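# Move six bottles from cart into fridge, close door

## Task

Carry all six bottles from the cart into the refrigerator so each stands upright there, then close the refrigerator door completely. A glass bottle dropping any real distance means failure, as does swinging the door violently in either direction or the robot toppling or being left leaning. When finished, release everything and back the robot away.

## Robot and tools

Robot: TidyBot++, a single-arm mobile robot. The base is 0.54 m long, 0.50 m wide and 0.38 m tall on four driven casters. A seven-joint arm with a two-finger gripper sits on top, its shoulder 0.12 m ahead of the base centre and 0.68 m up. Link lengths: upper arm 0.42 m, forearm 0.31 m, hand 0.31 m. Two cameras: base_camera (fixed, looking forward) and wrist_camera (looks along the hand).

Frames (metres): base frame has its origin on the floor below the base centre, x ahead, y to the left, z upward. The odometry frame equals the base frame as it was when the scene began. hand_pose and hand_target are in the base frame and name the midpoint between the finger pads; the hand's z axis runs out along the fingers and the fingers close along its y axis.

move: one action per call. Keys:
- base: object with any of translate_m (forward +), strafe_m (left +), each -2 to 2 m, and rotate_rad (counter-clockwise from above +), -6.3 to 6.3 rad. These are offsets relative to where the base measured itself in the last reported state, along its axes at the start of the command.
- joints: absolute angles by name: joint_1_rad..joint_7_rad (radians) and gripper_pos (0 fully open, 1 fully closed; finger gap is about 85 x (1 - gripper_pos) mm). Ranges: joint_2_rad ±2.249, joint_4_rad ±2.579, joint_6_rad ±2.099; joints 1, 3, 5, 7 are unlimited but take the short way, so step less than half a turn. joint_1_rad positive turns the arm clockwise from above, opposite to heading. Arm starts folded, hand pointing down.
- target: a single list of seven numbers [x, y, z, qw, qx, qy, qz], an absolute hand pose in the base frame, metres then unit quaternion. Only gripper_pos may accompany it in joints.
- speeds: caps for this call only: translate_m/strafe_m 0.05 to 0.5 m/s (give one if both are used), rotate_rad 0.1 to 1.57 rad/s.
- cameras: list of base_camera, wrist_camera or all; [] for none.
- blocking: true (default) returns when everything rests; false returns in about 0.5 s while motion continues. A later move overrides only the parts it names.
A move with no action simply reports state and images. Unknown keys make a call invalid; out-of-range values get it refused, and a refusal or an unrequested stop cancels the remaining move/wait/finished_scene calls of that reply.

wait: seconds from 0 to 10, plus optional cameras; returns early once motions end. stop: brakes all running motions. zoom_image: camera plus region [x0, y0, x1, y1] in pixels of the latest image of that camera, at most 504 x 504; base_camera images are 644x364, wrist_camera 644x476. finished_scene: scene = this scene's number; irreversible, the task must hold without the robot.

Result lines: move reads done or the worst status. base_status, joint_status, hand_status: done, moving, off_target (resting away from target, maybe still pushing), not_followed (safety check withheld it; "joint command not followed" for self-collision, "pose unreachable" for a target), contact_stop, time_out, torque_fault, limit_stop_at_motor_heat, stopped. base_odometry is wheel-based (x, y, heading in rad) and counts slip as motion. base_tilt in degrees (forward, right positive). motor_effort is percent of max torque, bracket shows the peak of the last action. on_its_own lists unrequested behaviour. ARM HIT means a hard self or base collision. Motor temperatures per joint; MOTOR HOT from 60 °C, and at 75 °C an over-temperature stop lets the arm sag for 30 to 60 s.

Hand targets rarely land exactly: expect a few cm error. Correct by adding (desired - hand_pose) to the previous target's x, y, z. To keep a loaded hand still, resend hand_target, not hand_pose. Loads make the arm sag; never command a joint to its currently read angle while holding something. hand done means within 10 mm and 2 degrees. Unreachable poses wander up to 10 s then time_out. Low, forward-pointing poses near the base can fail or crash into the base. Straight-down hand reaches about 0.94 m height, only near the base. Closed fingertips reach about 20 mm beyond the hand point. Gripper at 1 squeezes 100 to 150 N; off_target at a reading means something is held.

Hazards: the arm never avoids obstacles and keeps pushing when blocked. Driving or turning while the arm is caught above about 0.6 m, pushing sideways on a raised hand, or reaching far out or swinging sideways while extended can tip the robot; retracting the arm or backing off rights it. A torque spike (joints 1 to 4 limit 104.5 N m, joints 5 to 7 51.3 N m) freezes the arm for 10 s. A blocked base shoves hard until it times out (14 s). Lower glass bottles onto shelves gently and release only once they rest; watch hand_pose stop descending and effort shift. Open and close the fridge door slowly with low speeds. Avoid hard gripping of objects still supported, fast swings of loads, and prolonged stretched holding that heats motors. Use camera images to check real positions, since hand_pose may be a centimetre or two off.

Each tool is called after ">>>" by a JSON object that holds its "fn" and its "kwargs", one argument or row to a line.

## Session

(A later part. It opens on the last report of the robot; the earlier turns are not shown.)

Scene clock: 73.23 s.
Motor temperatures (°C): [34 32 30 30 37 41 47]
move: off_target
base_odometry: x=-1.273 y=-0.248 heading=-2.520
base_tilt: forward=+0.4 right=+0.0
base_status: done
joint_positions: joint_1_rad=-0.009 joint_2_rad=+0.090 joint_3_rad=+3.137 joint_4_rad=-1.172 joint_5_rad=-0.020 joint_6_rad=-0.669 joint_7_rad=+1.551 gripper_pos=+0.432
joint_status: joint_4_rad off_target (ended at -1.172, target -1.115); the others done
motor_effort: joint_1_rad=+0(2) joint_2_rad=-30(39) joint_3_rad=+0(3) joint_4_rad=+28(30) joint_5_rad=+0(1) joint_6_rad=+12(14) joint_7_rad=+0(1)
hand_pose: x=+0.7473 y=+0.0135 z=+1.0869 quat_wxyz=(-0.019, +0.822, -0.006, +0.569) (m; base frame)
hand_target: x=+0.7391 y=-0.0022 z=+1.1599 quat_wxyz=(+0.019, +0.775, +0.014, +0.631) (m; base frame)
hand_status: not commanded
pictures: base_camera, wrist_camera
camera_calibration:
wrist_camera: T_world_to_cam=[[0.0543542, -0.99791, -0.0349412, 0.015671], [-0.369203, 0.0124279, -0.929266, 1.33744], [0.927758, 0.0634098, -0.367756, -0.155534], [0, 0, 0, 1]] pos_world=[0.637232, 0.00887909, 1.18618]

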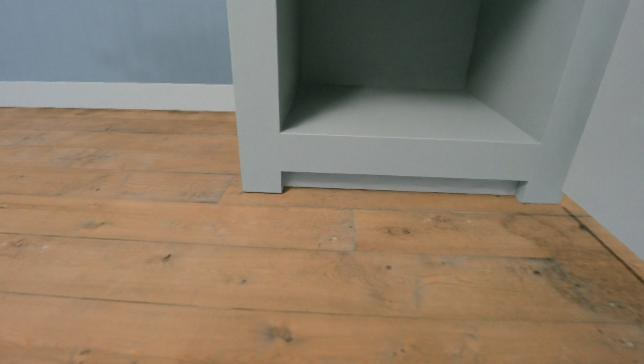

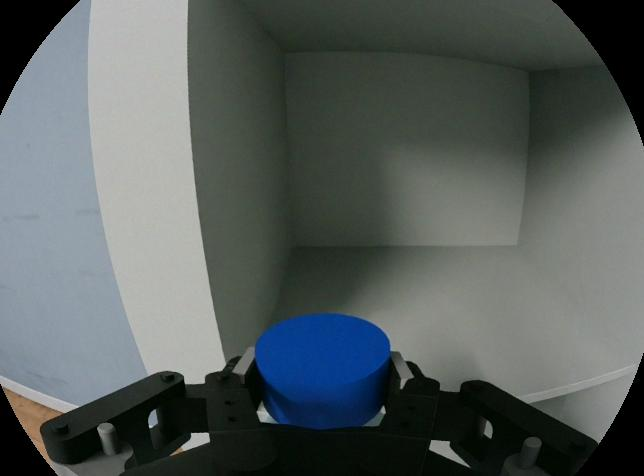

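>>> {"fn": "move", "kwargs": {
  "joints": {"joint_6_rad": -0.51}
}}

Scene clock: 76.57 s.
Motor temperatures (°C): [34 32 30 30 37 41 47]
move: done
base_odometry: x=-1.273 y=-0.248 heading=-2.520
base_tilt: forward=+0.4 right=-0.1
base_status: not commanded
joint_positions: joint_1_rad=-0.009 joint_2_rad=+0.086 joint_3_rad=+3.137 joint_4_rad=-1.163 joint_5_rad=-0.020 joint_6_rad=-0.571 joint_7_rad=+1.551 gripper_pos=+0.432
joint_status: all done
motor_effort: joint_1_rad=+0(1) joint_2_rad=-31(32) joint_3_rad=+0(1) joint_4_rad=+28(31) joint_5_rad=+0(1) joint_6_rad=+13(15) joint_7_rad=-1(1)
hand_pose: x=+0.7549 y=+0.0131 z=+1.1237 quat_wxyz=(-0.020, +0.789, -0.006, +0.613) (m; base frame)
hand_target: x=+0.7436 y=-0.0017 z=+1.1875 quat_wxyz=(+0.019, +0.746, +0.014, +0.665) (m; base frame)
hand_status: not commanded
pictures: base_camera, wrist_camera
camera_calibration:
wrist_camera: T_world_to_cam=[[0.0561287, -0.997946, -0.0308863, 0.0102562], [-0.264132, 0.0149912, -0.96437, 1.33458], [0.962852, 0.0622869, -0.262748, -0.293485], [0, 0, 0, 1]] pos_world=[0.634511, 0.00850856, 1.21023]

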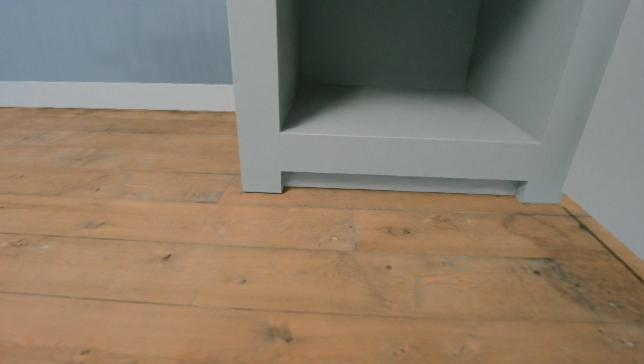

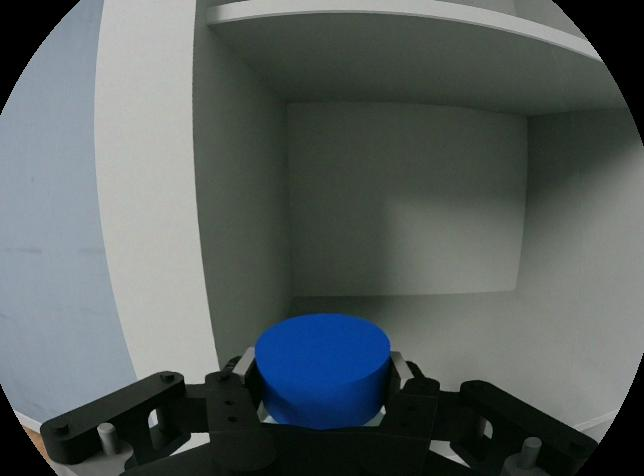

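>>> {"fn": "move", "kwargs": {
  "base": {"translate_m": 0.377, "strafe_m": -0.036},
  "speeds": {"translate_m": 0.25}
}}

Scene clock: 80.07 s.
Motor temperatures (°C): [34 32 30 30 37 41 47]
move: done
base_odometry: x=-1.601 y=-0.438 heading=-2.519
base_tilt: forward=+0.4 right=-0.1
base_status: done
joint_positions: joint_1_rad=-0.009 joint_2_rad=+0.085 joint_3_rad=+3.137 joint_4_rad=-1.163 joint_5_rad=-0.020 joint_6_rad=-0.571 joint_7_rad=+1.551 gripper_pos=+0.432
joint_status: not commanded
motor_effort: joint_1_rad=+0(2) joint_2_rad=-30(34) joint_3_rad=+0(1) joint_4_rad=+28(29) joint_5_rad=+0(1) joint_6_rad=+12(14) joint_7_rad=+0(1)
hand_pose: x=+0.7543 y=+0.0130 z=+1.1246 quat_wxyz=(-0.020, +0.789, -0.006, +0.614) (m; base frame)
hand_target: x=+0.7436 y=-0.0017 z=+1.1875 quat_wxyz=(+0.019, +0.746, +0.014, +0.665) (m; base frame)
hand_status: not commanded
pictures: base_camera, wrist_camera
camera_calibration:
wrist_camera: T_world_to_cam=[[0.056086, -0.99795, -0.0308141, 0.0102102], [-0.262683, 0.0150264, -0.964765, 1.33466], [0.963251, 0.0622042, -0.261302, -0.294567], [0, 0, 0, 1]] pos_world=[0.633762, 0.00845736, 1.21098]

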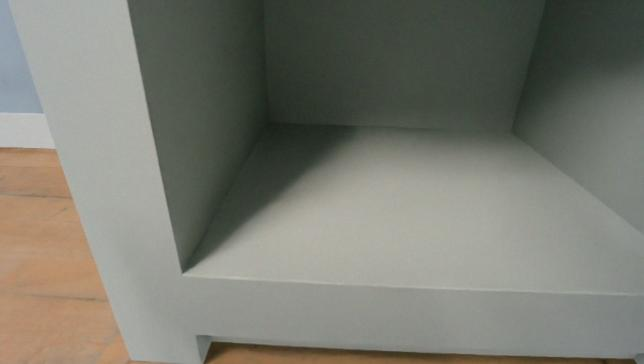

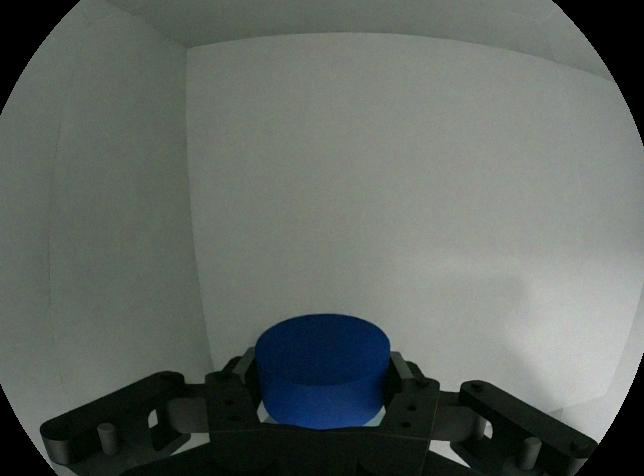

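>>> {"fn": "move", "kwargs": {
  "joints": {"joint_2_rad": 0.033, "joint_4_rad": -1.293, "joint_6_rad": -0.38},
  "cameras": ["wrist_camera"]
}}

Scene clock: 81.93 s.
Motor temperatures (°C): [34 32 30 30 37 42 47]
move: done
base_odometry: x=-1.601 y=-0.438 heading=-2.519
base_tilt: forward=+0.4 right=+0.0
base_status: not commanded
joint_positions: joint_1_rad=-0.009 joint_2_rad=+0.065 joint_3_rad=+3.137 joint_4_rad=-1.314 joint_5_rad=-0.020 joint_6_rad=-0.457 joint_7_rad=+1.551 gripper_pos=+0.432
joint_status: all done
motor_effort: joint_1_rad=+1(1) joint_2_rad=-30(32) joint_3_rad=+0(1) joint_4_rad=+28(30) joint_5_rad=+0(0) joint_6_rad=+13(14) joint_7_rad=+0(1)
hand_pose: x=+0.7550 y=+0.0125 z=+1.0804 quat_wxyz=(-0.019, +0.794, -0.007, +0.607) (m; base frame)
hand_target: x=+0.7463 y=-0.0010 z=+1.1366 quat_wxyz=(+0.019, +0.753, +0.016, +0.657) (m; base frame)
hand_status: not commanded
pictures: wrist_camera
camera_calibration:
wrist_camera: T_world_to_cam=[[0.0533993, -0.99806, -0.0319985, 0.0115693], [-0.278815, 0.0158677, -0.960214, 1.29949], [0.958859, 0.0601964, -0.277427, -0.286055], [0, 0, 0, 1]] pos_world=[0.635985, 0.00814655, 1.1688]

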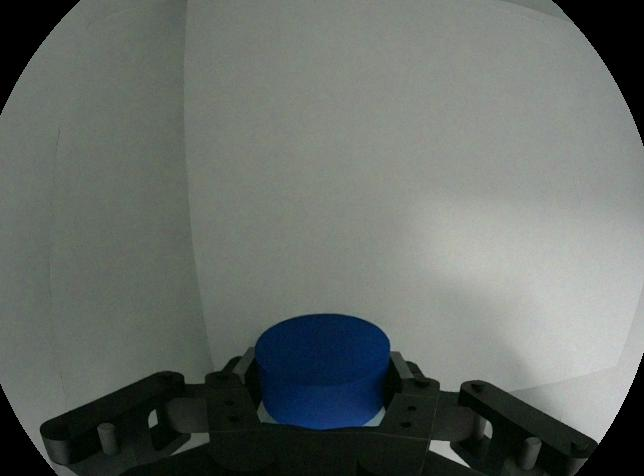

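>>> {"fn": "move", "kwargs": {
  "joints": {"joint_2_rad": 0.025, "joint_4_rad": -1.345, "joint_6_rad": -0.336},
  "cameras": []
}}

>>> {"fn": "move", "kwargs": {
  "joints": {"joint_2_rad": 0.02, "joint_4_rad": -1.385, "joint_6_rad": -0.302},
  "cameras": ["wrist_camera"]
}}

Scene clock: 83.20 s.
Motor temperatures (°C): [34 32 30 30 37 42 47]
move: done
base_odometry: x=-1.601 y=-0.438 heading=-2.519
base_tilt: forward=+0.4 right=+0.0
base_status: not commanded
joint_positions: joint_1_rad=-0.009 joint_2_rad=+0.056 joint_3_rad=+3.137 joint_4_rad=-1.363 joint_5_rad=-0.020 joint_6_rad=-0.410 joint_7_rad=+1.551 gripper_pos=+0.432
joint_status: all done
motor_effort: joint_1_rad=+1(1) joint_2_rad=-29(32) joint_3_rad=+0(1) joint_4_rad=+28(30) joint_5_rad=+0(0) joint_6_rad=+12(14) joint_7_rad=+0(1)
hand_pose: x=+0.7541 y=+0.0122 z=+1.0698 quat_wxyz=(-0.019, +0.792, -0.008, +0.610) (m; base frame)
hand_target: x=+0.7460 y=-0.0007 z=+1.1232 quat_wxyz=(+0.018, +0.753, +0.016, +0.657) (m; base frame)
hand_status: not commanded
pictures: none
No camera images: "cameras" was empty.

Scene clock: 83.87 s.
Motor temperatures (°C): [34 32 30 30 37 42 47]
move: done
base_odometry: x=-1.601 y=-0.438 heading=-2.519
base_tilt: forward=+0.4 right=-0.1
base_status: not commanded
joint_positions: joint_1_rad=-0.009 joint_2_rad=+0.048 joint_3_rad=+3.137 joint_4_rad=-1.396 joint_5_rad=-0.020 joint_6_rad=-0.370 joint_7_rad=+1.551 gripper_pos=+0.432
joint_status: all done
motor_effort: joint_1_rad=+0(1) joint_2_rad=-29(31) joint_3_rad=+0(1) joint_4_rad=+28(28) joint_5_rad=+0(0) joint_6_rad=+12(13) joint_7_rad=+0(1)
hand_pose: x=+0.7532 y=+0.0120 z=+1.0667 quat_wxyz=(-0.019, +0.788, -0.008, +0.616) (m; base frame)
hand_target: x=+0.7459 y=-0.0005 z=+1.1121 quat_wxyz=(+0.018, +0.753, +0.016, +0.657) (m; base frame)
hand_status: not commanded
pictures: wrist_camera
camera_calibration:
wrist_camera: T_world_to_cam=[[0.0523729, -0.998135, -0.031372, 0.0108534], [-0.258557, 0.0167906, -0.96585, 1.27648], [0.964575, 0.0586958, -0.257195, -0.313911], [0, 0, 0, 1]] pos_world=[0.632266, 0.00782548, 1.1525]

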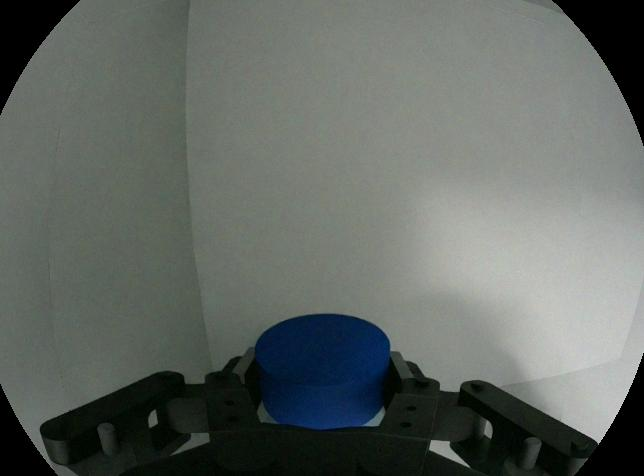

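>>> {"fn": "move", "kwargs": {
  "joints": {"joint_2_rad": 0.01, "joint_4_rad": -1.44, "joint_6_rad": -0.265},
  "cameras": []
}}

>>> {"fn": "move", "kwargs": {
  "joints": {"joint_2_rad": 0.003, "joint_4_rad": -1.49, "joint_6_rad": -0.225},
  "cameras": ["wrist_camera"]
}}

Scene clock: 85.43 s.
Motor temperatures (°C): [34 32 30 30 37 42 47]
move: done
base_odometry: x=-1.601 y=-0.438 heading=-2.519
base_tilt: forward=+0.4 right=+0.0
base_status: not commanded
joint_positions: joint_1_rad=-0.009 joint_2_rad=+0.031 joint_3_rad=+3.137 joint_4_rad=-1.438 joint_5_rad=-0.020 joint_6_rad=-0.320 joint_7_rad=+1.551 gripper_pos=+0.432
joint_status: all done
motor_effort: joint_1_rad=+1(1) joint_2_rad=-26(29) joint_3_rad=-1(1) joint_4_rad=+25(28) joint_5_rad=+0(1) joint_6_rad=+11(12) joint_7_rad=+0(0)
hand_pose: x=+0.7483 y=+0.0116 z=+1.0671 quat_wxyz=(-0.019, +0.780, -0.008, +0.626) (m; base frame)
hand_target: x=+0.7433 y=-0.0003 z=+1.0957 quat_wxyz=(+0.018, +0.756, +0.017, +0.654) (m; base frame)
hand_status: not commanded
pictures: none
No camera images: "cameras" was empty.

Scene clock: 86.17 s.
Motor temperatures (°C): [34 32 30 30 37 42 47]
move: done
base_odometry: x=-1.601 y=-0.438 heading=-2.519
base_tilt: forward=+0.4 right=+0.0
base_status: not commanded
joint_positions: joint_1_rad=-0.009 joint_2_rad=+0.015 joint_3_rad=+3.137 joint_4_rad=-1.478 joint_5_rad=-0.020 joint_6_rad=-0.270 joint_7_rad=+1.551 gripper_pos=+0.432
joint_status: all done
motor_effort: joint_1_rad=+1(2) joint_2_rad=-25(26) joint_3_rad=+2(2) joint_4_rad=+24(25) joint_5_rad=+1(1) joint_6_rad=+9(11) joint_7_rad=+0(1)
hand_pose: x=+0.7441 y=+0.0113 z=+1.0678 quat_wxyz=(-0.019, +0.772, -0.008, +0.636) (m; base frame)
hand_target: x=+0.7416 y=+0.0000 z=+1.0813 quat_wxyz=(+0.018, +0.757, +0.017, +0.653) (m; base frame)
hand_status: not commanded
pictures: wrist_camera
camera_calibration:
wrist_camera: T_world_to_cam=[[0.0519136, -0.99822, -0.0293696, 0.00887011], [-0.208402, 0.0179329, -0.977879, 1.25074], [0.976664, 0.0568859, -0.2071, -0.367298], [0, 0, 0, 1]] pos_world=[0.618924, 0.00731893, 1.14727]

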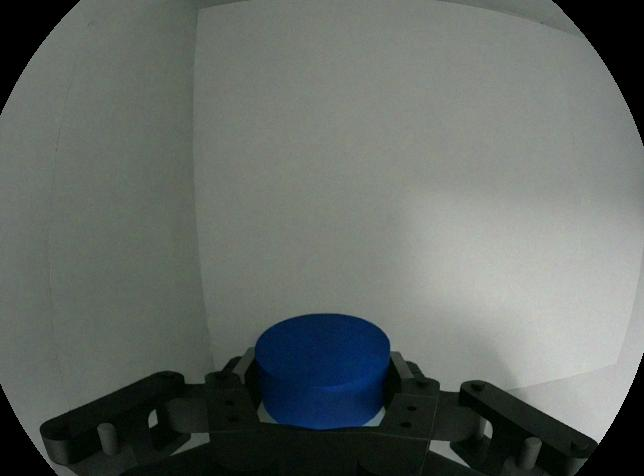

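>>> {"fn": "move", "kwargs": {
  "joints": {"joint_2_rad": 0.055, "joint_4_rad": -1.37, "joint_6_rad": -0.394},
  "cameras": ["wrist_camera"]
}}

Scene clock: 88.23 s.
Motor temperatures (°C): [34 32 30 30 37 42 47]
move: done
base_odometry: x=-1.601 y=-0.438 heading=-2.519
base_tilt: forward=+0.4 right=-0.1
base_status: not commanded
joint_positions: joint_1_rad=-0.009 joint_2_rad=+0.045 joint_3_rad=+3.137 joint_4_rad=-1.405 joint_5_rad=-0.020 joint_6_rad=-0.360 joint_7_rad=+1.551 gripper_pos=+0.432
joint_status: all done
motor_effort: joint_1_rad=+1(2) joint_2_rad=-25(26) joint_3_rad=-1(1) joint_4_rad=+24(25) joint_5_rad=+0(1) joint_6_rad=+10(10) joint_7_rad=+0(1)
hand_pose: x=+0.7524 y=+0.0119 z=+1.0662 quat_wxyz=(-0.019, +0.786, -0.008, +0.617) (m; base frame)
hand_target: x=+0.7549 y=-0.0010 z=+1.0711 quat_wxyz=(+0.018, +0.789, +0.016, +0.614) (m; base frame)
hand_status: not commanded
pictures: wrist_camera
camera_calibration:
wrist_camera: T_world_to_cam=[[0.0522954, -0.998153, -0.0309276, 0.0103474], [-0.25465, 0.0166173, -0.966891, 1.27402], [0.965618, 0.0584396, -0.25331, -0.318245], [0, 0, 0, 1]] pos_world=[0.631191, 0.00775565, 1.15154]

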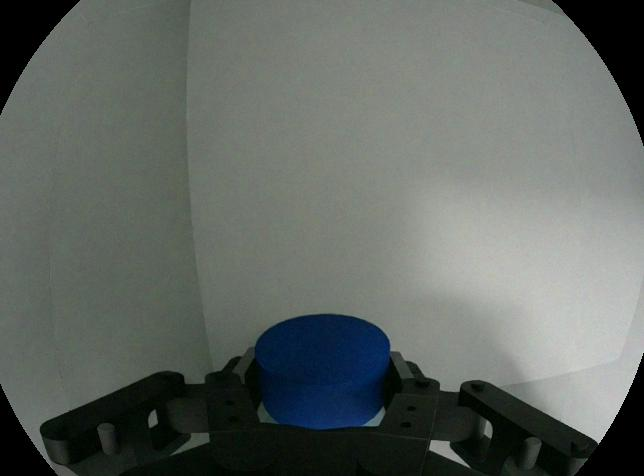

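>>> {"fn": "move", "kwargs": {
  "joints": {"joint_2_rad": 0.055, "joint_4_rad": -1.36, "joint_6_rad": -0.435},
  "cameras": []
}}

>>> {"fn": "move", "kwargs": {
  "joints": {"gripper_pos": 0.3},
  "cameras": ["wrist_camera"]
}}

Scene clock: 89.27 s.
Motor temperatures (°C): [34 32 30 30 37 42 47]
move: done
base_odometry: x=-1.601 y=-0.438 heading=-2.519
base_tilt: forward=+0.4 right=-0.1
base_status: not commanded
joint_positions: joint_1_rad=-0.009 joint_2_rad=+0.046 joint_3_rad=+3.137 joint_4_rad=-1.388 joint_5_rad=-0.020 joint_6_rad=-0.395 joint_7_rad=+1.551 gripper_pos=+0.432
joint_status: all done
motor_effort: joint_1_rad=+0(1) joint_2_rad=-25(27) joint_3_rad=+0(1) joint_4_rad=+23(25) joint_5_rad=+1(1) joint_6_rad=+9(10) joint_7_rad=+0(0)
hand_pose: x=+0.7505 y=+0.0120 z=+1.0660 quat_wxyz=(-0.019, +0.792, -0.008, +0.610) (m; base frame)
hand_target: x=+0.7519 y=-0.0013 z=+1.0650 quat_wxyz=(+0.018, +0.798, +0.016, +0.602) (m; base frame)
hand_status: not commanded
pictures: none
No camera images: "cameras" was empty.

Scene clock: 89.97 s.
Motor temperatures (°C): [34 32 30 30 37 42 47]
move: done
base_odometry: x=-1.601 y=-0.438 heading=-2.519
base_tilt: forward=+0.4 right=+0.0
base_status: not commanded
joint_positions: joint_1_rad=-0.009 joint_2_rad=+0.046 joint_3_rad=+3.138 joint_4_rad=-1.388 joint_5_rad=-0.020 joint_6_rad=-0.395 joint_7_rad=+1.551 gripper_pos=+0.300
joint_status: all done
motor_effort: joint_1_rad=+1(1) joint_2_rad=-24(26) joint_3_rad=+0(1) joint_4_rad=+23(24) joint_5_rad=+0(1) joint_6_rad=+9(9) joint_7_rad=+0(1)
hand_pose: x=+0.7505 y=+0.0120 z=+1.0660 quat_wxyz=(-0.019, +0.792, -0.007, +0.610) (m; base frame)
hand_target: x=+0.7519 y=-0.0013 z=+1.0650 quat_wxyz=(+0.018, +0.798, +0.016, +0.602) (m; base frame)
hand_status: not commanded
pictures: wrist_camera
camera_calibration:
wrist_camera: T_world_to_cam=[[0.0524346, -0.998139, -0.0311323, 0.0106733], [-0.272077, 0.0157168, -0.962147, 1.28133], [0.960846, 0.0589202, -0.270747, -0.294265], [0, 0, 0, 1]] pos_world=[0.630804, 0.00785312, 1.15349]

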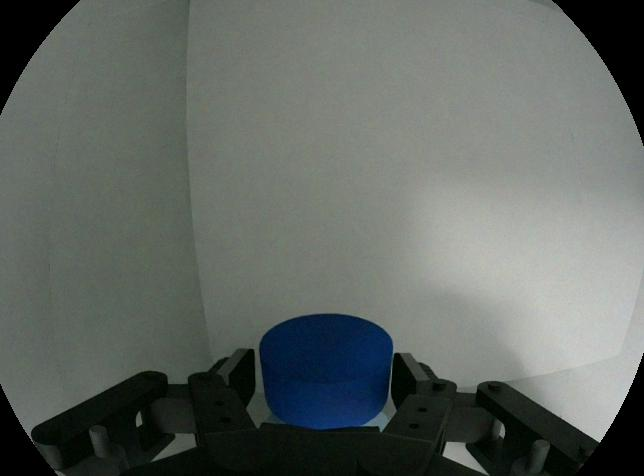

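>>> {"fn": "move", "kwargs": {
  "joints": {"gripper_pos": 0.1},
  "cameras": ["wrist_camera"]
}}

>>> {"fn": "move", "kwargs": {
  "base": {"translate_m": -0.45},
  "speeds": {"translate_m": 0.3}
}}

Scene clock: 91.10 s.
Motor temperatures (°C): [34 32 30 30 37 42 47]
move: done
base_odometry: x=-1.601 y=-0.438 heading=-2.519
base_tilt: forward=+0.4 right=+0.0
base_status: not commanded
joint_positions: joint_1_rad=-0.009 joint_2_rad=+0.046 joint_3_rad=+3.138 joint_4_rad=-1.388 joint_5_rad=-0.020 joint_6_rad=-0.395 joint_7_rad=+1.551 gripper_pos=+0.100
joint_status: all done
motor_effort: joint_1_rad=+0(1) joint_2_rad=-24(24) joint_3_rad=-1(1) joint_4_rad=+23(23) joint_5_rad=+0(0) joint_6_rad=+8(9) joint_7_rad=+0(1)
hand_pose: x=+0.7505 y=+0.0120 z=+1.0660 quat_wxyz=(-0.019, +0.792, -0.007, +0.610) (m; base frame)
hand_target: x=+0.7519 y=-0.0013 z=+1.0650 quat_wxyz=(+0.018, +0.798, +0.016, +0.602) (m; base frame)
hand_status: not commanded
pictures: wrist_camera
camera_calibration:
wrist_camera: T_world_to_cam=[[0.0524346, -0.998139, -0.0311323, 0.0106733], [-0.272077, 0.0157168, -0.962147, 1.28133], [0.960846, 0.0589202, -0.270747, -0.294265], [0, 0, 0, 1]] pos_world=[0.630804, 0.00785312, 1.15349]

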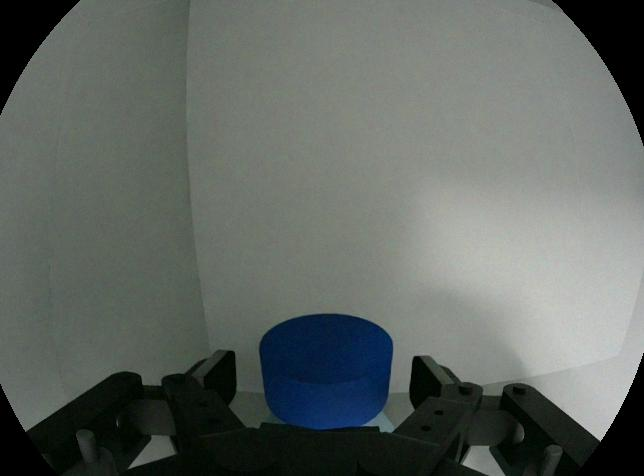

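Scene clock: 93.60 s.
Motor temperatures (°C): [34 32 30 30 37 42 47]
move: done
base_odometry: x=-1.235 y=-0.176 heading=-2.519
base_tilt: forward=+0.4 right=+0.0
base_status: done
joint_positions: joint_1_rad=-0.008 joint_2_rad=+0.046 joint_3_rad=+3.138 joint_4_rad=-1.386 joint_5_rad=-0.020 joint_6_rad=-0.395 joint_7_rad=+1.551 gripper_pos=+0.100
joint_status: not commanded
motor_effort: joint_1_rad=+0(2) joint_2_rad=-24(28) joint_3_rad=+0(2) joint_4_rad=+23(24) joint_5_rad=+0(0) joint_6_rad=+9(9) joint_7_rad=+0(1)
hand_pose: x=+0.7507 y=+0.0111 z=+1.0668 quat_wxyz=(-0.018, +0.792, -0.008, +0.611) (m; base frame)
hand_target: x=+0.7519 y=-0.0013 z=+1.0650 quat_wxyz=(+0.018, +0.798, +0.016, +0.602) (m; base frame)
hand_status: not commanded
pictures: base_camera, wrist_camera
camera_calibration:
wrist_camera: T_world_to_cam=[[0.0511034, -0.99821, -0.031063, 0.0107591], [-0.270883, 0.0160831, -0.962478, 1.2817], [0.961255, 0.0576004, -0.269577, -0.295698], [0, 0, 0, 1]] pos_world=[0.630884, 0.00715835, 1.15423]

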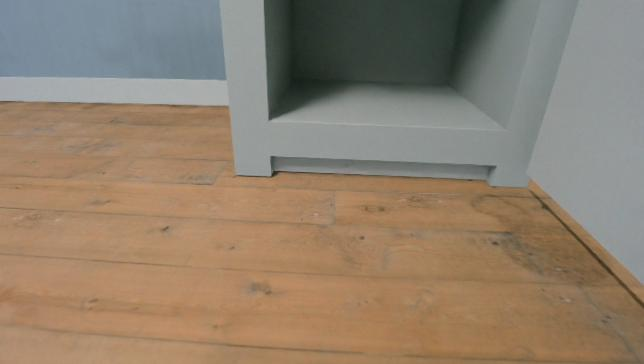

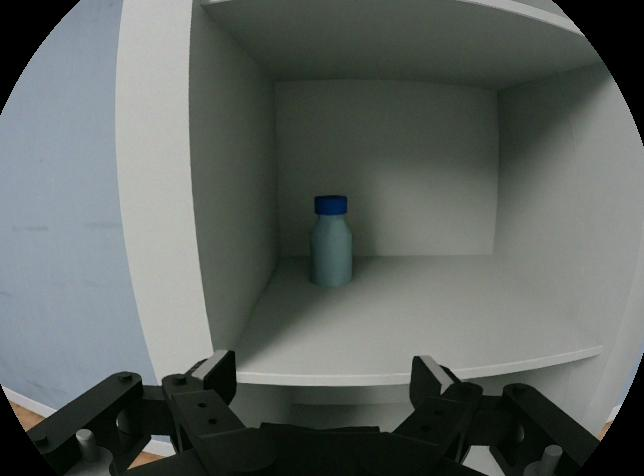

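>>> {"fn": "move", "kwargs": {
  "base": {"translate_m": -0.4},
  "joints": {"joint_1_rad": 0.0, "joint_2_rad": -0.031, "joint_4_rad": -1.9315, "joint_6_rad": 0.09, "joint_7_rad": 1.61, "gripper_pos": 0.2},
  "cameras": []
}}

Scene clock: 101.13 s.
Motor temperatures (°C): [34 32 30 30 37 41 47]
move: done
base_odometry: x=-0.910 y=+0.058 heading=-2.519
base_tilt: forward=+0.4 right=+0.0
base_status: done
joint_positions: joint_1_rad=-0.008 joint_2_rad=-0.036 joint_3_rad=+3.138 joint_4_rad=-1.918 joint_5_rad=-0.020 joint_6_rad=+0.041 joint_7_rad=+1.559 gripper_pos=+0.200
joint_status: all done
motor_effort: joint_1_rad=+1(2) joint_2_rad=-21(27) joint_3_rad=+0(1) joint_4_rad=+22(25) joint_5_rad=+0(1) joint_6_rad=+9(10) joint_7_rad=+0(1)
hand_pose: x=+0.7030 y=+0.0080 z=+0.9226 quat_wxyz=(-0.013, +0.796, -0.008, +0.605) (m; base frame)
hand_target: x=+0.7058 y=+0.0019 z=+0.9267 quat_wxyz=(+0.018, +0.786, +0.024, +0.617) (m; base frame)
hand_status: not commanded
pictures: none
No camera images: "cameras" was empty.

>>> {"fn": "move", "kwargs": {
  "base": {"translate_m": -0.641, "strafe_m": -0.053, "rotate_rad": -1.844},
  "speeds": {"rotate_rad": 0.9},
  "cameras": ["wrist_camera", "base_camera"]
}}

Scene clock: 106.37 s.
Motor temperatures (°C): [34 33 30 30 37 42 47]
move: done
base_odometry: x=-0.420 y=+0.475 heading=+1.921
base_tilt: forward=+0.4 right=+0.0
base_status: done
joint_positions: joint_1_rad=-0.004 joint_2_rad=-0.034 joint_3_rad=+3.142 joint_4_rad=-1.918 joint_5_rad=-0.020 joint_6_rad=+0.046 joint_7_rad=+1.559 gripper_pos=+0.200
joint_status: not commanded
motor_effort: joint_1_rad=+1(4) joint_2_rad=-21(23) joint_3_rad=+0(4) joint_4_rad=+22(23) joint_5_rad=+0(1) joint_6_rad=+9(9) joint_7_rad=+0(1)
hand_pose: x=+0.7040 y=+0.0031 z=+0.9226 quat_wxyz=(-0.010, +0.795, -0.011, +0.606) (m; base frame)
hand_target: x=+0.7058 y=+0.0019 z=+0.9267 quat_wxyz=(+0.018, +0.786, +0.024, +0.617) (m; base frame)
hand_status: not commanded
pictures: base_camera, wrist_camera
camera_calibration:
wrist_camera: T_world_to_cam=[[0.0359872, -0.999087, -0.0230319, 0.00394783], [-0.282405, 0.0119406, -0.959221, 1.13551], [0.95862, 0.041024, -0.281718, -0.276133], [0, 0, 0, 1]] pos_world=[0.58524, 0.00171358, 1.01151]

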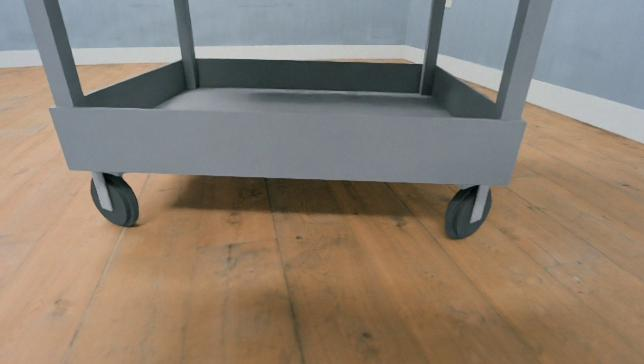

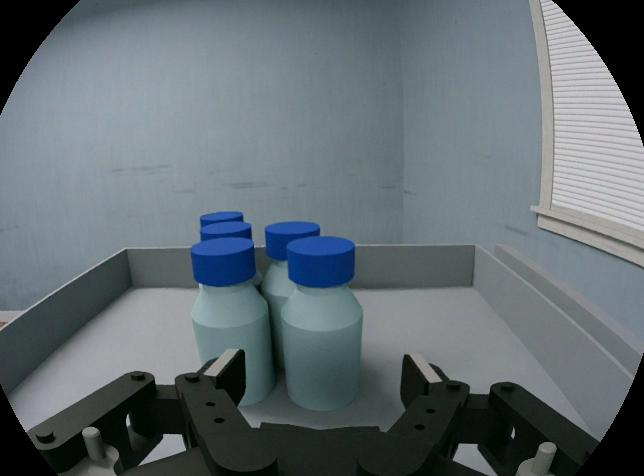

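>>> {"fn": "move", "kwargs": {
  "base": {"translate_m": 0.12, "strafe_m": 0.002},
  "speeds": {"translate_m": 0.25},
  "cameras": ["wrist_camera"]
}}

Scene clock: 108.67 s.
Motor temperatures (°C): [34 33 30 30 37 42 47]
move: done
base_odometry: x=-0.463 y=+0.587 heading=+1.920
base_tilt: forward=+0.4 right=+0.0
base_status: done
joint_positions: joint_1_rad=-0.004 joint_2_rad=-0.030 joint_3_rad=+3.142 joint_4_rad=-1.919 joint_5_rad=-0.020 joint_6_rad=+0.047 joint_7_rad=+1.559 gripper_pos=+0.200
joint_status: not commanded
motor_effort: joint_1_rad=+1(1) joint_2_rad=-21(23) joint_3_rad=+0(1) joint_4_rad=+22(23) joint_5_rad=+0(1) joint_6_rad=+9(9) joint_7_rad=+0(1)
hand_pose: x=+0.7047 y=+0.0031 z=+0.9205 quat_wxyz=(-0.010, +0.796, -0.011, +0.605) (m; base frame)
hand_target: x=+0.7058 y=+0.0019 z=+0.9267 quat_wxyz=(+0.018, +0.786, +0.024, +0.617) (m; base frame)
hand_status: not commanded
pictures: wrist_camera
camera_calibration:
wrist_camera: T_world_to_cam=[[0.0358798, -0.99909, -0.0230639, 0.00395519], [-0.285379, 0.0118746, -0.958341, 1.13492], [0.957743, 0.040967, -0.284694, -0.274087], [0, 0, 0, 1]] pos_world=[0.586245, 0.00170342, 1.0097]

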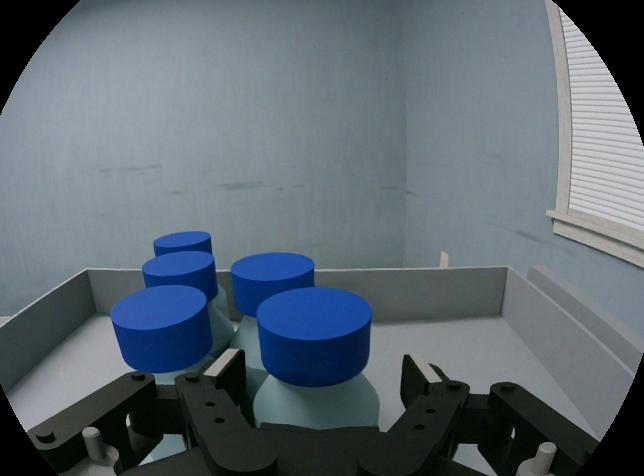

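>>> {"fn": "move", "kwargs": {
  "base": {"translate_m": 0.044, "strafe_m": 0.006},
  "speeds": {"translate_m": 0.1},
  "cameras": ["wrist_camera"]
}}

Scene clock: 109.90 s.
Motor temperatures (°C): [34 33 30 30 37 42 47]
move: done
base_odometry: x=-0.484 y=+0.626 heading=+1.920
base_tilt: forward=+0.4 right=-0.1
base_status: done
joint_positions: joint_1_rad=-0.004 joint_2_rad=-0.034 joint_3_rad=+3.142 joint_4_rad=-1.920 joint_5_rad=-0.020 joint_6_rad=+0.047 joint_7_rad=+1.559 gripper_pos=+0.200
joint_status: not commanded
motor_effort: joint_1_rad=+0(1) joint_2_rad=-21(23) joint_3_rad=+0(1) joint_4_rad=+22(23) joint_5_rad=+0(0) joint_6_rad=+9(9) joint_7_rad=+0(1)
hand_pose: x=+0.7037 y=+0.0031 z=+0.9226 quat_wxyz=(-0.010, +0.795, -0.011, +0.606) (m; base frame)
hand_target: x=+0.7058 y=+0.0019 z=+0.9267 quat_wxyz=(+0.018, +0.786, +0.024, +0.617) (m; base frame)
hand_status: not commanded
pictures: wrist_camera
camera_calibration:
wrist_camera: T_world_to_cam=[[0.0359322, -0.999091, -0.0229418, 0.00386855], [-0.281734, 0.0118983, -0.959419, 1.13509], [0.95882, 0.0409375, -0.28105, -0.276607], [0, 0, 0, 1]] pos_world=[0.584871, 0.00168292, 1.01138]

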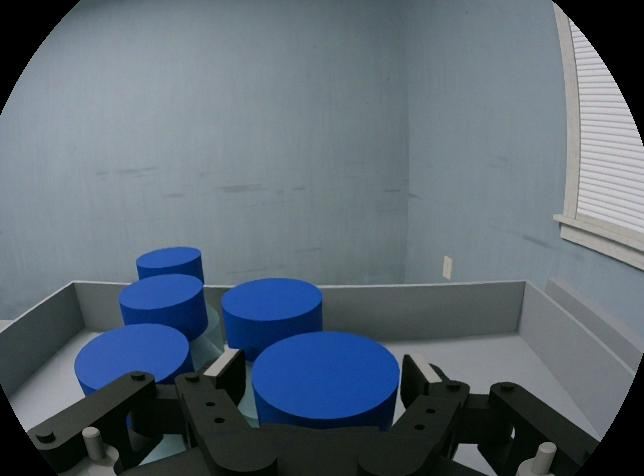

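>>> {"fn": "move", "kwargs": {
  "base": {"translate_m": -0.009},
  "cameras": []
}}

>>> {"fn": "move", "kwargs": {
  "joints": {"gripper_pos": 0.5},
  "cameras": ["wrist_camera"]
}}

Scene clock: 111.20 s.
Motor temperatures (°C): [34 33 30 30 37 42 47]
move: done
base_odometry: x=-0.481 y=+0.618 heading=+1.920
base_tilt: forward=+0.4 right=+0.0
base_status: done
joint_positions: joint_1_rad=-0.004 joint_2_rad=-0.037 joint_3_rad=+3.142 joint_4_rad=-1.921 joint_5_rad=-0.020 joint_6_rad=+0.047 joint_7_rad=+1.559 gripper_pos=+0.200
joint_status: not commanded
motor_effort: joint_1_rad=+0(1) joint_2_rad=-20(24) joint_3_rad=-1(1) joint_4_rad=+23(23) joint_5_rad=+0(0) joint_6_rad=+9(9) joint_7_rad=+0(0)
hand_pose: x=+0.7028 y=+0.0031 z=+0.9239 quat_wxyz=(-0.010, +0.794, -0.011, +0.607) (m; base frame)
hand_target: x=+0.7058 y=+0.0019 z=+0.9267 quat_wxyz=(+0.018, +0.786, +0.024, +0.617) (m; base frame)
hand_status: not commanded
pictures: none
No camera images: "cameras" was empty.

Scene clock: 111.90 s.
Motor temperatures (°C): [34 33 30 30 37 42 47]
move: off_target
base_odometry: x=-0.481 y=+0.618 heading=+1.920
base_tilt: forward=+0.4 right=+0.0
base_status: not commanded
joint_positions: joint_1_rad=-0.004 joint_2_rad=-0.038 joint_3_rad=+3.143 joint_4_rad=-1.921 joint_5_rad=-0.020 joint_6_rad=+0.048 joint_7_rad=+1.560 gripper_pos=+0.427
joint_status: gripper_pos off_target (ended at +0.427, target +0.500)
motor_effort: joint_1_rad=+0(2) joint_2_rad=-18(21) joint_3_rad=+0(2) joint_4_rad=+22(23) joint_5_rad=+1(1) joint_6_rad=+9(10) joint_7_rad=+0(1)
hand_pose: x=+0.7027 y=+0.0027 z=+0.9240 quat_wxyz=(-0.010, +0.794, -0.011, +0.607) (m; base frame)
hand_target: x=+0.7058 y=+0.0019 z=+0.9267 quat_wxyz=(+0.018, +0.786, +0.024, +0.617) (m; base frame)
hand_status: not commanded
pictures: wrist_camera
camera_calibration:
wrist_camera: T_world_to_cam=[[0.0353147, -0.99912, -0.0226253, 0.00364088], [-0.278995, 0.011883, -0.960219, 1.13502], [0.959643, 0.0402222, -0.27833, -0.27828], [0, 0, 0, 1]] pos_world=[0.583585, 0.00134328, 1.01249]

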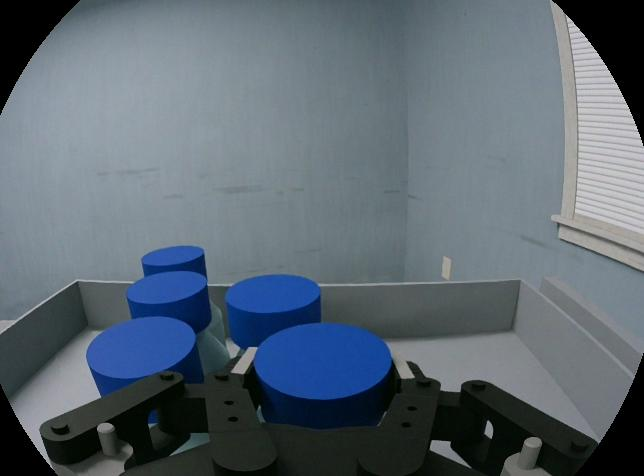

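>>> {"fn": "move", "kwargs": {
  "joints": {"joint_2_rad": -0.057, "joint_4_rad": -1.80, "joint_6_rad": -0.06, "gripper_pos": 0.6},
  "cameras": ["wrist_camera"]
}}

Scene clock: 113.97 s.
Motor temperatures (°C): [34 33 30 30 37 42 47]
move: off_target
base_odometry: x=-0.481 y=+0.618 heading=+1.920
base_tilt: forward=+0.4 right=-0.1
base_status: not commanded
joint_positions: joint_1_rad=-0.004 joint_2_rad=-0.038 joint_3_rad=+3.143 joint_4_rad=-1.860 joint_5_rad=-0.020 joint_6_rad=-0.051 joint_7_rad=+1.560 gripper_pos=+0.427
joint_status: joint_4_rad off_target (ended at -1.860, target -1.800); gripper_pos off_target (ended at +0.427, target +0.600); the others done
motor_effort: joint_1_rad=+0(1) joint_2_rad=-25(26) joint_3_rad=-1(1) joint_4_rad=+28(29) joint_5_rad=+0(1) joint_6_rad=+13(14) joint_7_rad=+0(1)
hand_pose: x=+0.7048 y=+0.0033 z=+0.9311 quat_wxyz=(-0.010, +0.806, -0.011, +0.592) (m; base frame)
hand_target: x=+0.7077 y=+0.0010 z=+0.9764 quat_wxyz=(+0.019, +0.784, +0.023, +0.620) (m; base frame)
hand_status: not commanded
pictures: wrist_camera
camera_calibration:
wrist_camera: T_world_to_cam=[[0.0365247, -0.999053, -0.0236569, 0.00444085], [-0.315051, 0.0109539, -0.949012, 1.15733], [0.948372, 0.0421155, -0.314352, -0.236916], [0, 0, 0, 1]] pos_world=[0.58914, 0.00173717, 1.02395]

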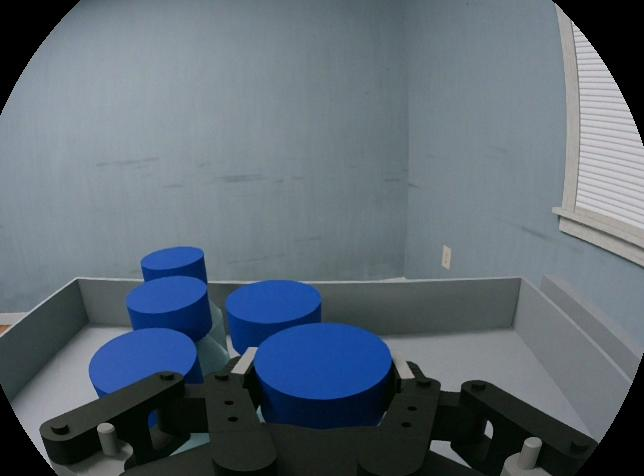

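>>> {"fn": "move", "kwargs": {
  "joints": {"joint_2_rad": -0.065, "joint_4_rad": -1.65, "joint_6_rad": -0.2},
  "cameras": []
}}

>>> {"fn": "move", "kwargs": {
  "joints": {"joint_2_rad": -0.12, "joint_4_rad": -1.44, "joint_6_rad": -0.42},
  "cameras": ["wrist_camera"]
}}

Scene clock: 115.37 s.
Motor temperatures (°C): [34 33 30 30 37 42 47]
move: off_target
base_odometry: x=-0.481 y=+0.618 heading=+1.920
base_tilt: forward=+0.4 right=+0.0
base_status: not commanded
joint_positions: joint_1_rad=-0.004 joint_2_rad=-0.043 joint_3_rad=+3.143 joint_4_rad=-1.709 joint_5_rad=-0.020 joint_6_rad=-0.182 joint_7_rad=+1.561 gripper_pos=+0.427
joint_status: joint_4_rad off_target (ended at -1.709, target -1.650); the others done
motor_effort: joint_1_rad=+0(1) joint_2_rad=-25(27) joint_3_rad=-1(2) joint_4_rad=+28(31) joint_5_rad=+0(0) joint_6_rad=+13(14) joint_7_rad=+0(1)
hand_pose: x=+0.7132 y=+0.0041 z=+0.9875 quat_wxyz=(-0.011, +0.798, -0.009, +0.603) (m; base frame)
hand_target: x=+0.7102 y=+0.0001 z=+1.0310 quat_wxyz=(+0.020, +0.778, +0.022, +0.627) (m; base frame)
hand_status: not commanded
pictures: none
No camera images: "cameras" was empty.

Scene clock: 116.93 s.
Motor temperatures (°C): [34 33 30 30 37 42 47]
move: off_target
base_odometry: x=-0.481 y=+0.618 heading=+1.920
base_tilt: forward=+0.4 right=+0.0
base_status: not commanded
joint_positions: joint_1_rad=-0.004 joint_2_rad=-0.103 joint_3_rad=+3.143 joint_4_rad=-1.490 joint_5_rad=-0.020 joint_6_rad=-0.400 joint_7_rad=+1.561 gripper_pos=+0.427
joint_status: joint_4_rad off_target (ended at -1.490, target -1.440); the others done
motor_effort: joint_1_rad=+0(1) joint_2_rad=-22(28) joint_3_rad=+0(1) joint_4_rad=+28(31) joint_5_rad=+0(0) joint_6_rad=+13(14) joint_7_rad=+0(1)
hand_pose: x=+0.6889 y=+0.0053 z=+1.0912 quat_wxyz=(-0.013, +0.779, -0.007, +0.627) (m; base frame)
hand_target: x=+0.6800 y=-0.0012 z=+1.1252 quat_wxyz=(+0.022, +0.764, +0.019, +0.644) (m; base frame)
hand_status: not commanded
pictures: wrist_camera
camera_calibration:
wrist_camera: T_world_to_cam=[[0.0454874, -0.99877, -0.0197414, 0.00035923], [-0.23135, 0.00869221, -0.972832, 1.27266], [0.971807, 0.0488187, -0.23067, -0.279129], [0, 0, 0, 1]] pos_world=[0.565674, 0.00292326, 1.17371]

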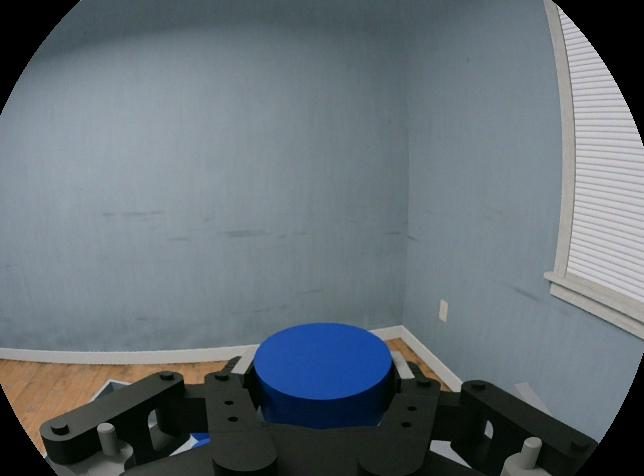

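>>> {"fn": "move", "kwargs": {
  "base": {"translate_m": -0.441, "strafe_m": 0.448, "rotate_rad": 1.844},
  "joints": {"joint_2_rad": -0.51, "joint_4_rad": -1.57, "joint_6_rad": -0.73},
  "speeds": {"rotate_rad": 0.9},
  "cameras": ["wrist_camera"]
}}

Scene clock: 122.50 s.
Motor temperatures (°C): [34 33 30 30 37 42 47]
move: done
base_odometry: x=-0.751 y=+0.050 heading=-2.521
base_tilt: forward=+0.4 right=+0.0
base_status: done
joint_positions: joint_1_rad=+0.003 joint_2_rad=-0.495 joint_3_rad=+3.138 joint_4_rad=-1.583 joint_5_rad=-0.020 joint_6_rad=-0.710 joint_7_rad=+1.561 gripper_pos=+0.427
joint_status: all done
motor_effort: joint_1_rad=+0(4) joint_2_rad=-6(27) joint_3_rad=+1(5) joint_4_rad=+26(29) joint_5_rad=+0(1) joint_6_rad=+13(14) joint_7_rad=+0(1)
hand_pose: x=+0.5008 y=+0.0059 z=+1.1281 quat_wxyz=(-0.012, +0.783, -0.005, +0.622) (m; base frame)
hand_target: x=+0.4917 y=-0.0028 z=+1.1350 quat_wxyz=(+0.022, +0.780, +0.017, +0.625) (m; base frame)
hand_status: not commanded
pictures: wrist_camera
camera_calibration:
wrist_camera: T_world_to_cam=[[0.0479414, -0.998716, -0.0163633, 0.00524928], [-0.242382, 0.00426047, -0.970171, 1.26751], [0.968996, 0.0504776, -0.241867, -0.0738472], [0, 0, 0, 1]] pos_world=[0.378527, 0.00356999, 1.21192]

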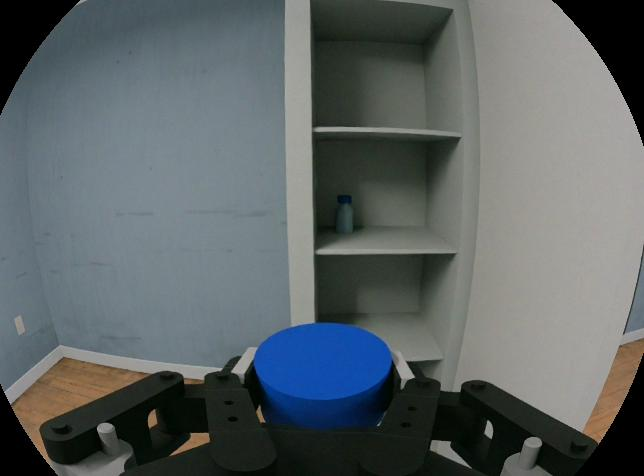

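>>> {"fn": "move", "kwargs": {
  "base": {"translate_m": 0.599, "strafe_m": -0.150},
  "joints": {"joint_1_rad": 0.07, "joint_2_rad": 0.06, "joint_4_rad": -1.115, "joint_6_rad": -0.51},
  "speeds": {"translate_m": 0.4},
  "cameras": ["wrist_camera", "base_camera"]
}}

Scene clock: 126.90 s.
Motor temperatures (°C): [34 33 30 30 37 42 47]
move: off_target
base_odometry: x=-1.326 y=-0.176 heading=-2.520
base_tilt: forward=+0.4 right=+0.0
base_status: done
joint_positions: joint_1_rad=+0.054 joint_2_rad=+0.085 joint_3_rad=+3.138 joint_4_rad=-1.173 joint_5_rad=-0.020 joint_6_rad=-0.582 joint_7_rad=+1.561 gripper_pos=+0.427
joint_status: joint_4_rad off_target (ended at -1.173, target -1.115); the others done
motor_effort: joint_1_rad=+0(2) joint_2_rad=-30(34) joint_3_rad=+0(2) joint_4_rad=+27(29) joint_5_rad=+0(1) joint_6_rad=+13(14) joint_7_rad=+0(1)
hand_pose: x=+0.7531 y=-0.0277 z=+1.1155 quat_wxyz=(+0.003, +0.795, -0.027, +0.606) (m; base frame)
hand_target: x=+0.7419 y=-0.0454 z=+1.1876 quat_wxyz=(+0.046, +0.746, -0.008, +0.664) (m; base frame)
hand_status: not commanded
pictures: base_camera, wrist_camera
camera_calibration:
wrist_camera: T_world_to_cam=[[-0.005715, -0.999761, -0.0211134, 0.005071], [-0.281443, 0.0218683, -0.959329, 1.33439], [0.959561, 0.00045965, -0.281501, -0.269704], [0, 0, 0, 1]] pos_world=[0.63438, -0.023987, 1.2043]

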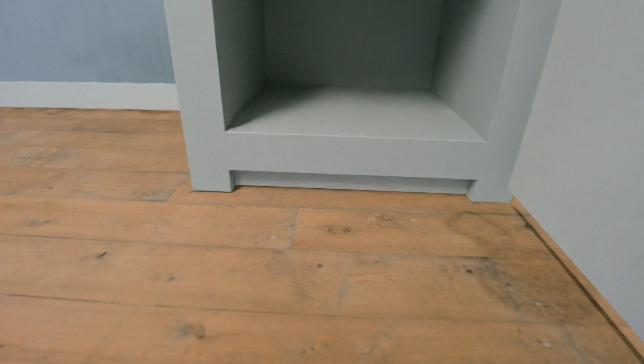

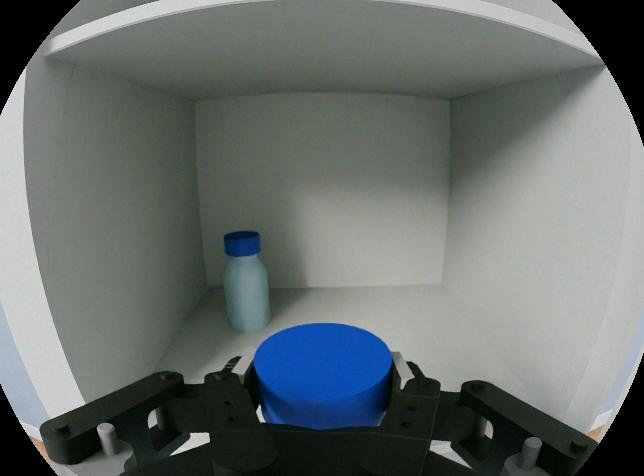

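>>> {"fn": "move", "kwargs": {
  "base": {"translate_m": 0.372},
  "joints": {"joint_2_rad": 0.055, "joint_4_rad": -1.14, "joint_6_rad": -0.49},
  "speeds": {"translate_m": 0.25},
  "cameras": ["wrist_camera", "base_camera"]
}}

Scene clock: 130.50 s.
Motor temperatures (°C): [34 33 29 30 37 42 47]
move: done
base_odometry: x=-1.628 y=-0.393 heading=-2.520
base_tilt: forward=+0.4 right=+0.0
base_status: done
joint_positions: joint_1_rad=+0.055 joint_2_rad=+0.078 joint_3_rad=+3.138 joint_4_rad=-1.175 joint_5_rad=-0.020 joint_6_rad=-0.561 joint_7_rad=+1.561 gripper_pos=+0.427
joint_status: all done
motor_effort: joint_1_rad=+1(1) joint_2_rad=-29(34) joint_3_rad=+0(1) joint_4_rad=+27(28) joint_5_rad=+0(1) joint_6_rad=+12(14) joint_7_rad=+0(1)
hand_pose: x=+0.7520 y=-0.0285 z=+1.1245 quat_wxyz=(+0.004, +0.787, -0.028, +0.616) (m; base frame)
hand_target: x=+0.7422 y=-0.0453 z=+1.1818 quat_wxyz=(+0.046, +0.746, -0.008, +0.664) (m; base frame)
hand_status: not commanded
pictures: base_camera, wrist_camera
camera_calibration:
wrist_camera: T_world_to_cam=[[-0.00688044, -0.999775, -0.0200826, 0.00411528], [-0.257382, 0.021177, -0.966078, 1.33225], [0.966285, -0.00147814, -0.25747, -0.29821], [0, 0, 0, 1]] pos_world=[0.631081, -0.0245396, 1.21036]

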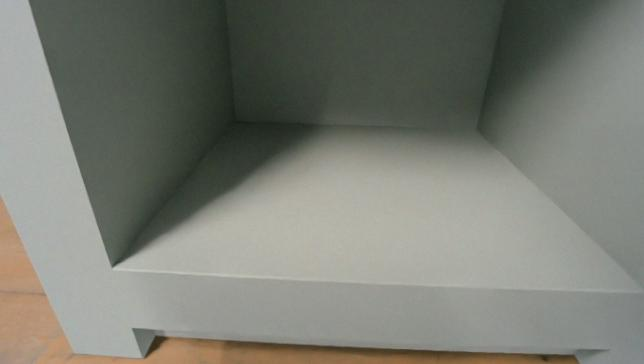

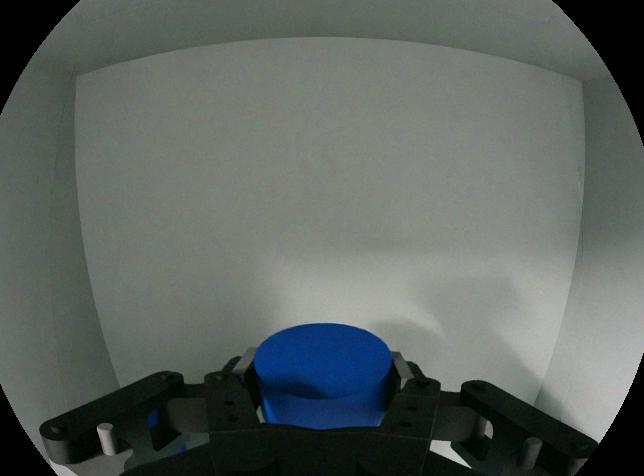

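>>> {"fn": "move", "kwargs": {
  "joints": {"joint_2_rad": 0.035, "joint_4_rad": -1.28, "joint_6_rad": -0.39},
  "cameras": []
}}

>>> {"fn": "move", "kwargs": {
  "joints": {"joint_2_rad": 0.027, "joint_4_rad": -1.335, "joint_6_rad": -0.345},
  "cameras": ["wrist_camera"]
}}

Scene clock: 133.03 s.
Motor temperatures (°C): [34 33 29 30 37 42 47]
move: done
base_odometry: x=-1.628 y=-0.393 heading=-2.520
base_tilt: forward=+0.4 right=+0.0
base_status: not commanded
joint_positions: joint_1_rad=+0.055 joint_2_rad=+0.064 joint_3_rad=+3.138 joint_4_rad=-1.299 joint_5_rad=-0.020 joint_6_rad=-0.465 joint_7_rad=+1.561 gripper_pos=+0.427
joint_status: all done
motor_effort: joint_1_rad=+0(1) joint_2_rad=-30(32) joint_3_rad=+0(1) joint_4_rad=+28(29) joint_5_rad=+0(1) joint_6_rad=+13(14) joint_7_rad=+0(1)
hand_pose: x=+0.7539 y=-0.0291 z=+1.0872 quat_wxyz=(+0.004, +0.792, -0.029, +0.610) (m; base frame)
hand_target: x=+0.7447 y=-0.0449 z=+1.1402 quat_wxyz=(+0.045, +0.753, -0.007, +0.657) (m; base frame)
hand_status: not commanded
pictures: none
No camera images: "cameras" was empty.

Scene clock: 134.07 s.
Motor temperatures (°C): [34 33 29 30 37 42 47]
move: done
base_odometry: x=-1.628 y=-0.393 heading=-2.520
base_tilt: forward=+0.4 right=+0.0
base_status: not commanded
joint_positions: joint_1_rad=+0.055 joint_2_rad=+0.056 joint_3_rad=+3.138 joint_4_rad=-1.352 joint_5_rad=-0.020 joint_6_rad=-0.417 joint_7_rad=+1.561 gripper_pos=+0.427
joint_status: all done
motor_effort: joint_1_rad=+0(1) joint_2_rad=-30(31) joint_3_rad=+0(2) joint_4_rad=+28(30) joint_5_rad=+0(0) joint_6_rad=+12(14) joint_7_rad=-1(1)
hand_pose: x=+0.7533 y=-0.0293 z=+1.0747 quat_wxyz=(+0.004, +0.790, -0.029, +0.612) (m; base frame)
hand_target: x=+0.7447 y=-0.0446 z=+1.1253 quat_wxyz=(+0.045, +0.754, -0.007, +0.656) (m; base frame)
hand_status: not commanded
pictures: wrist_camera
camera_calibration:
wrist_camera: T_world_to_cam=[[-0.00982389, -0.999728, -0.0211517, 0.00569423], [-0.267721, 0.0230101, -0.963222, 1.28922], [0.963446, -0.00379983, -0.267874, -0.299045], [0, 0, 0, 1]] pos_world=[0.63332, -0.0251086, 1.16182]

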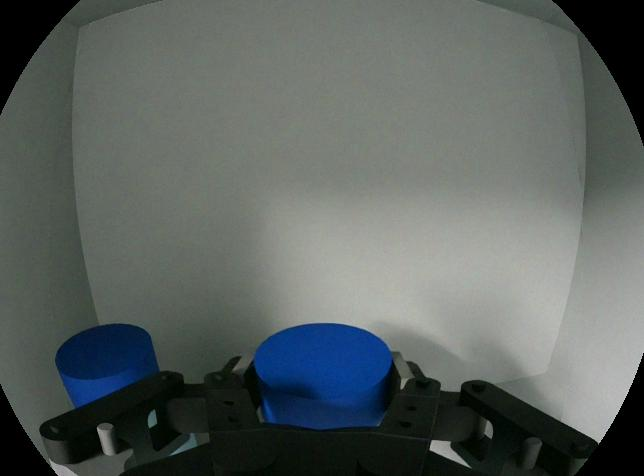

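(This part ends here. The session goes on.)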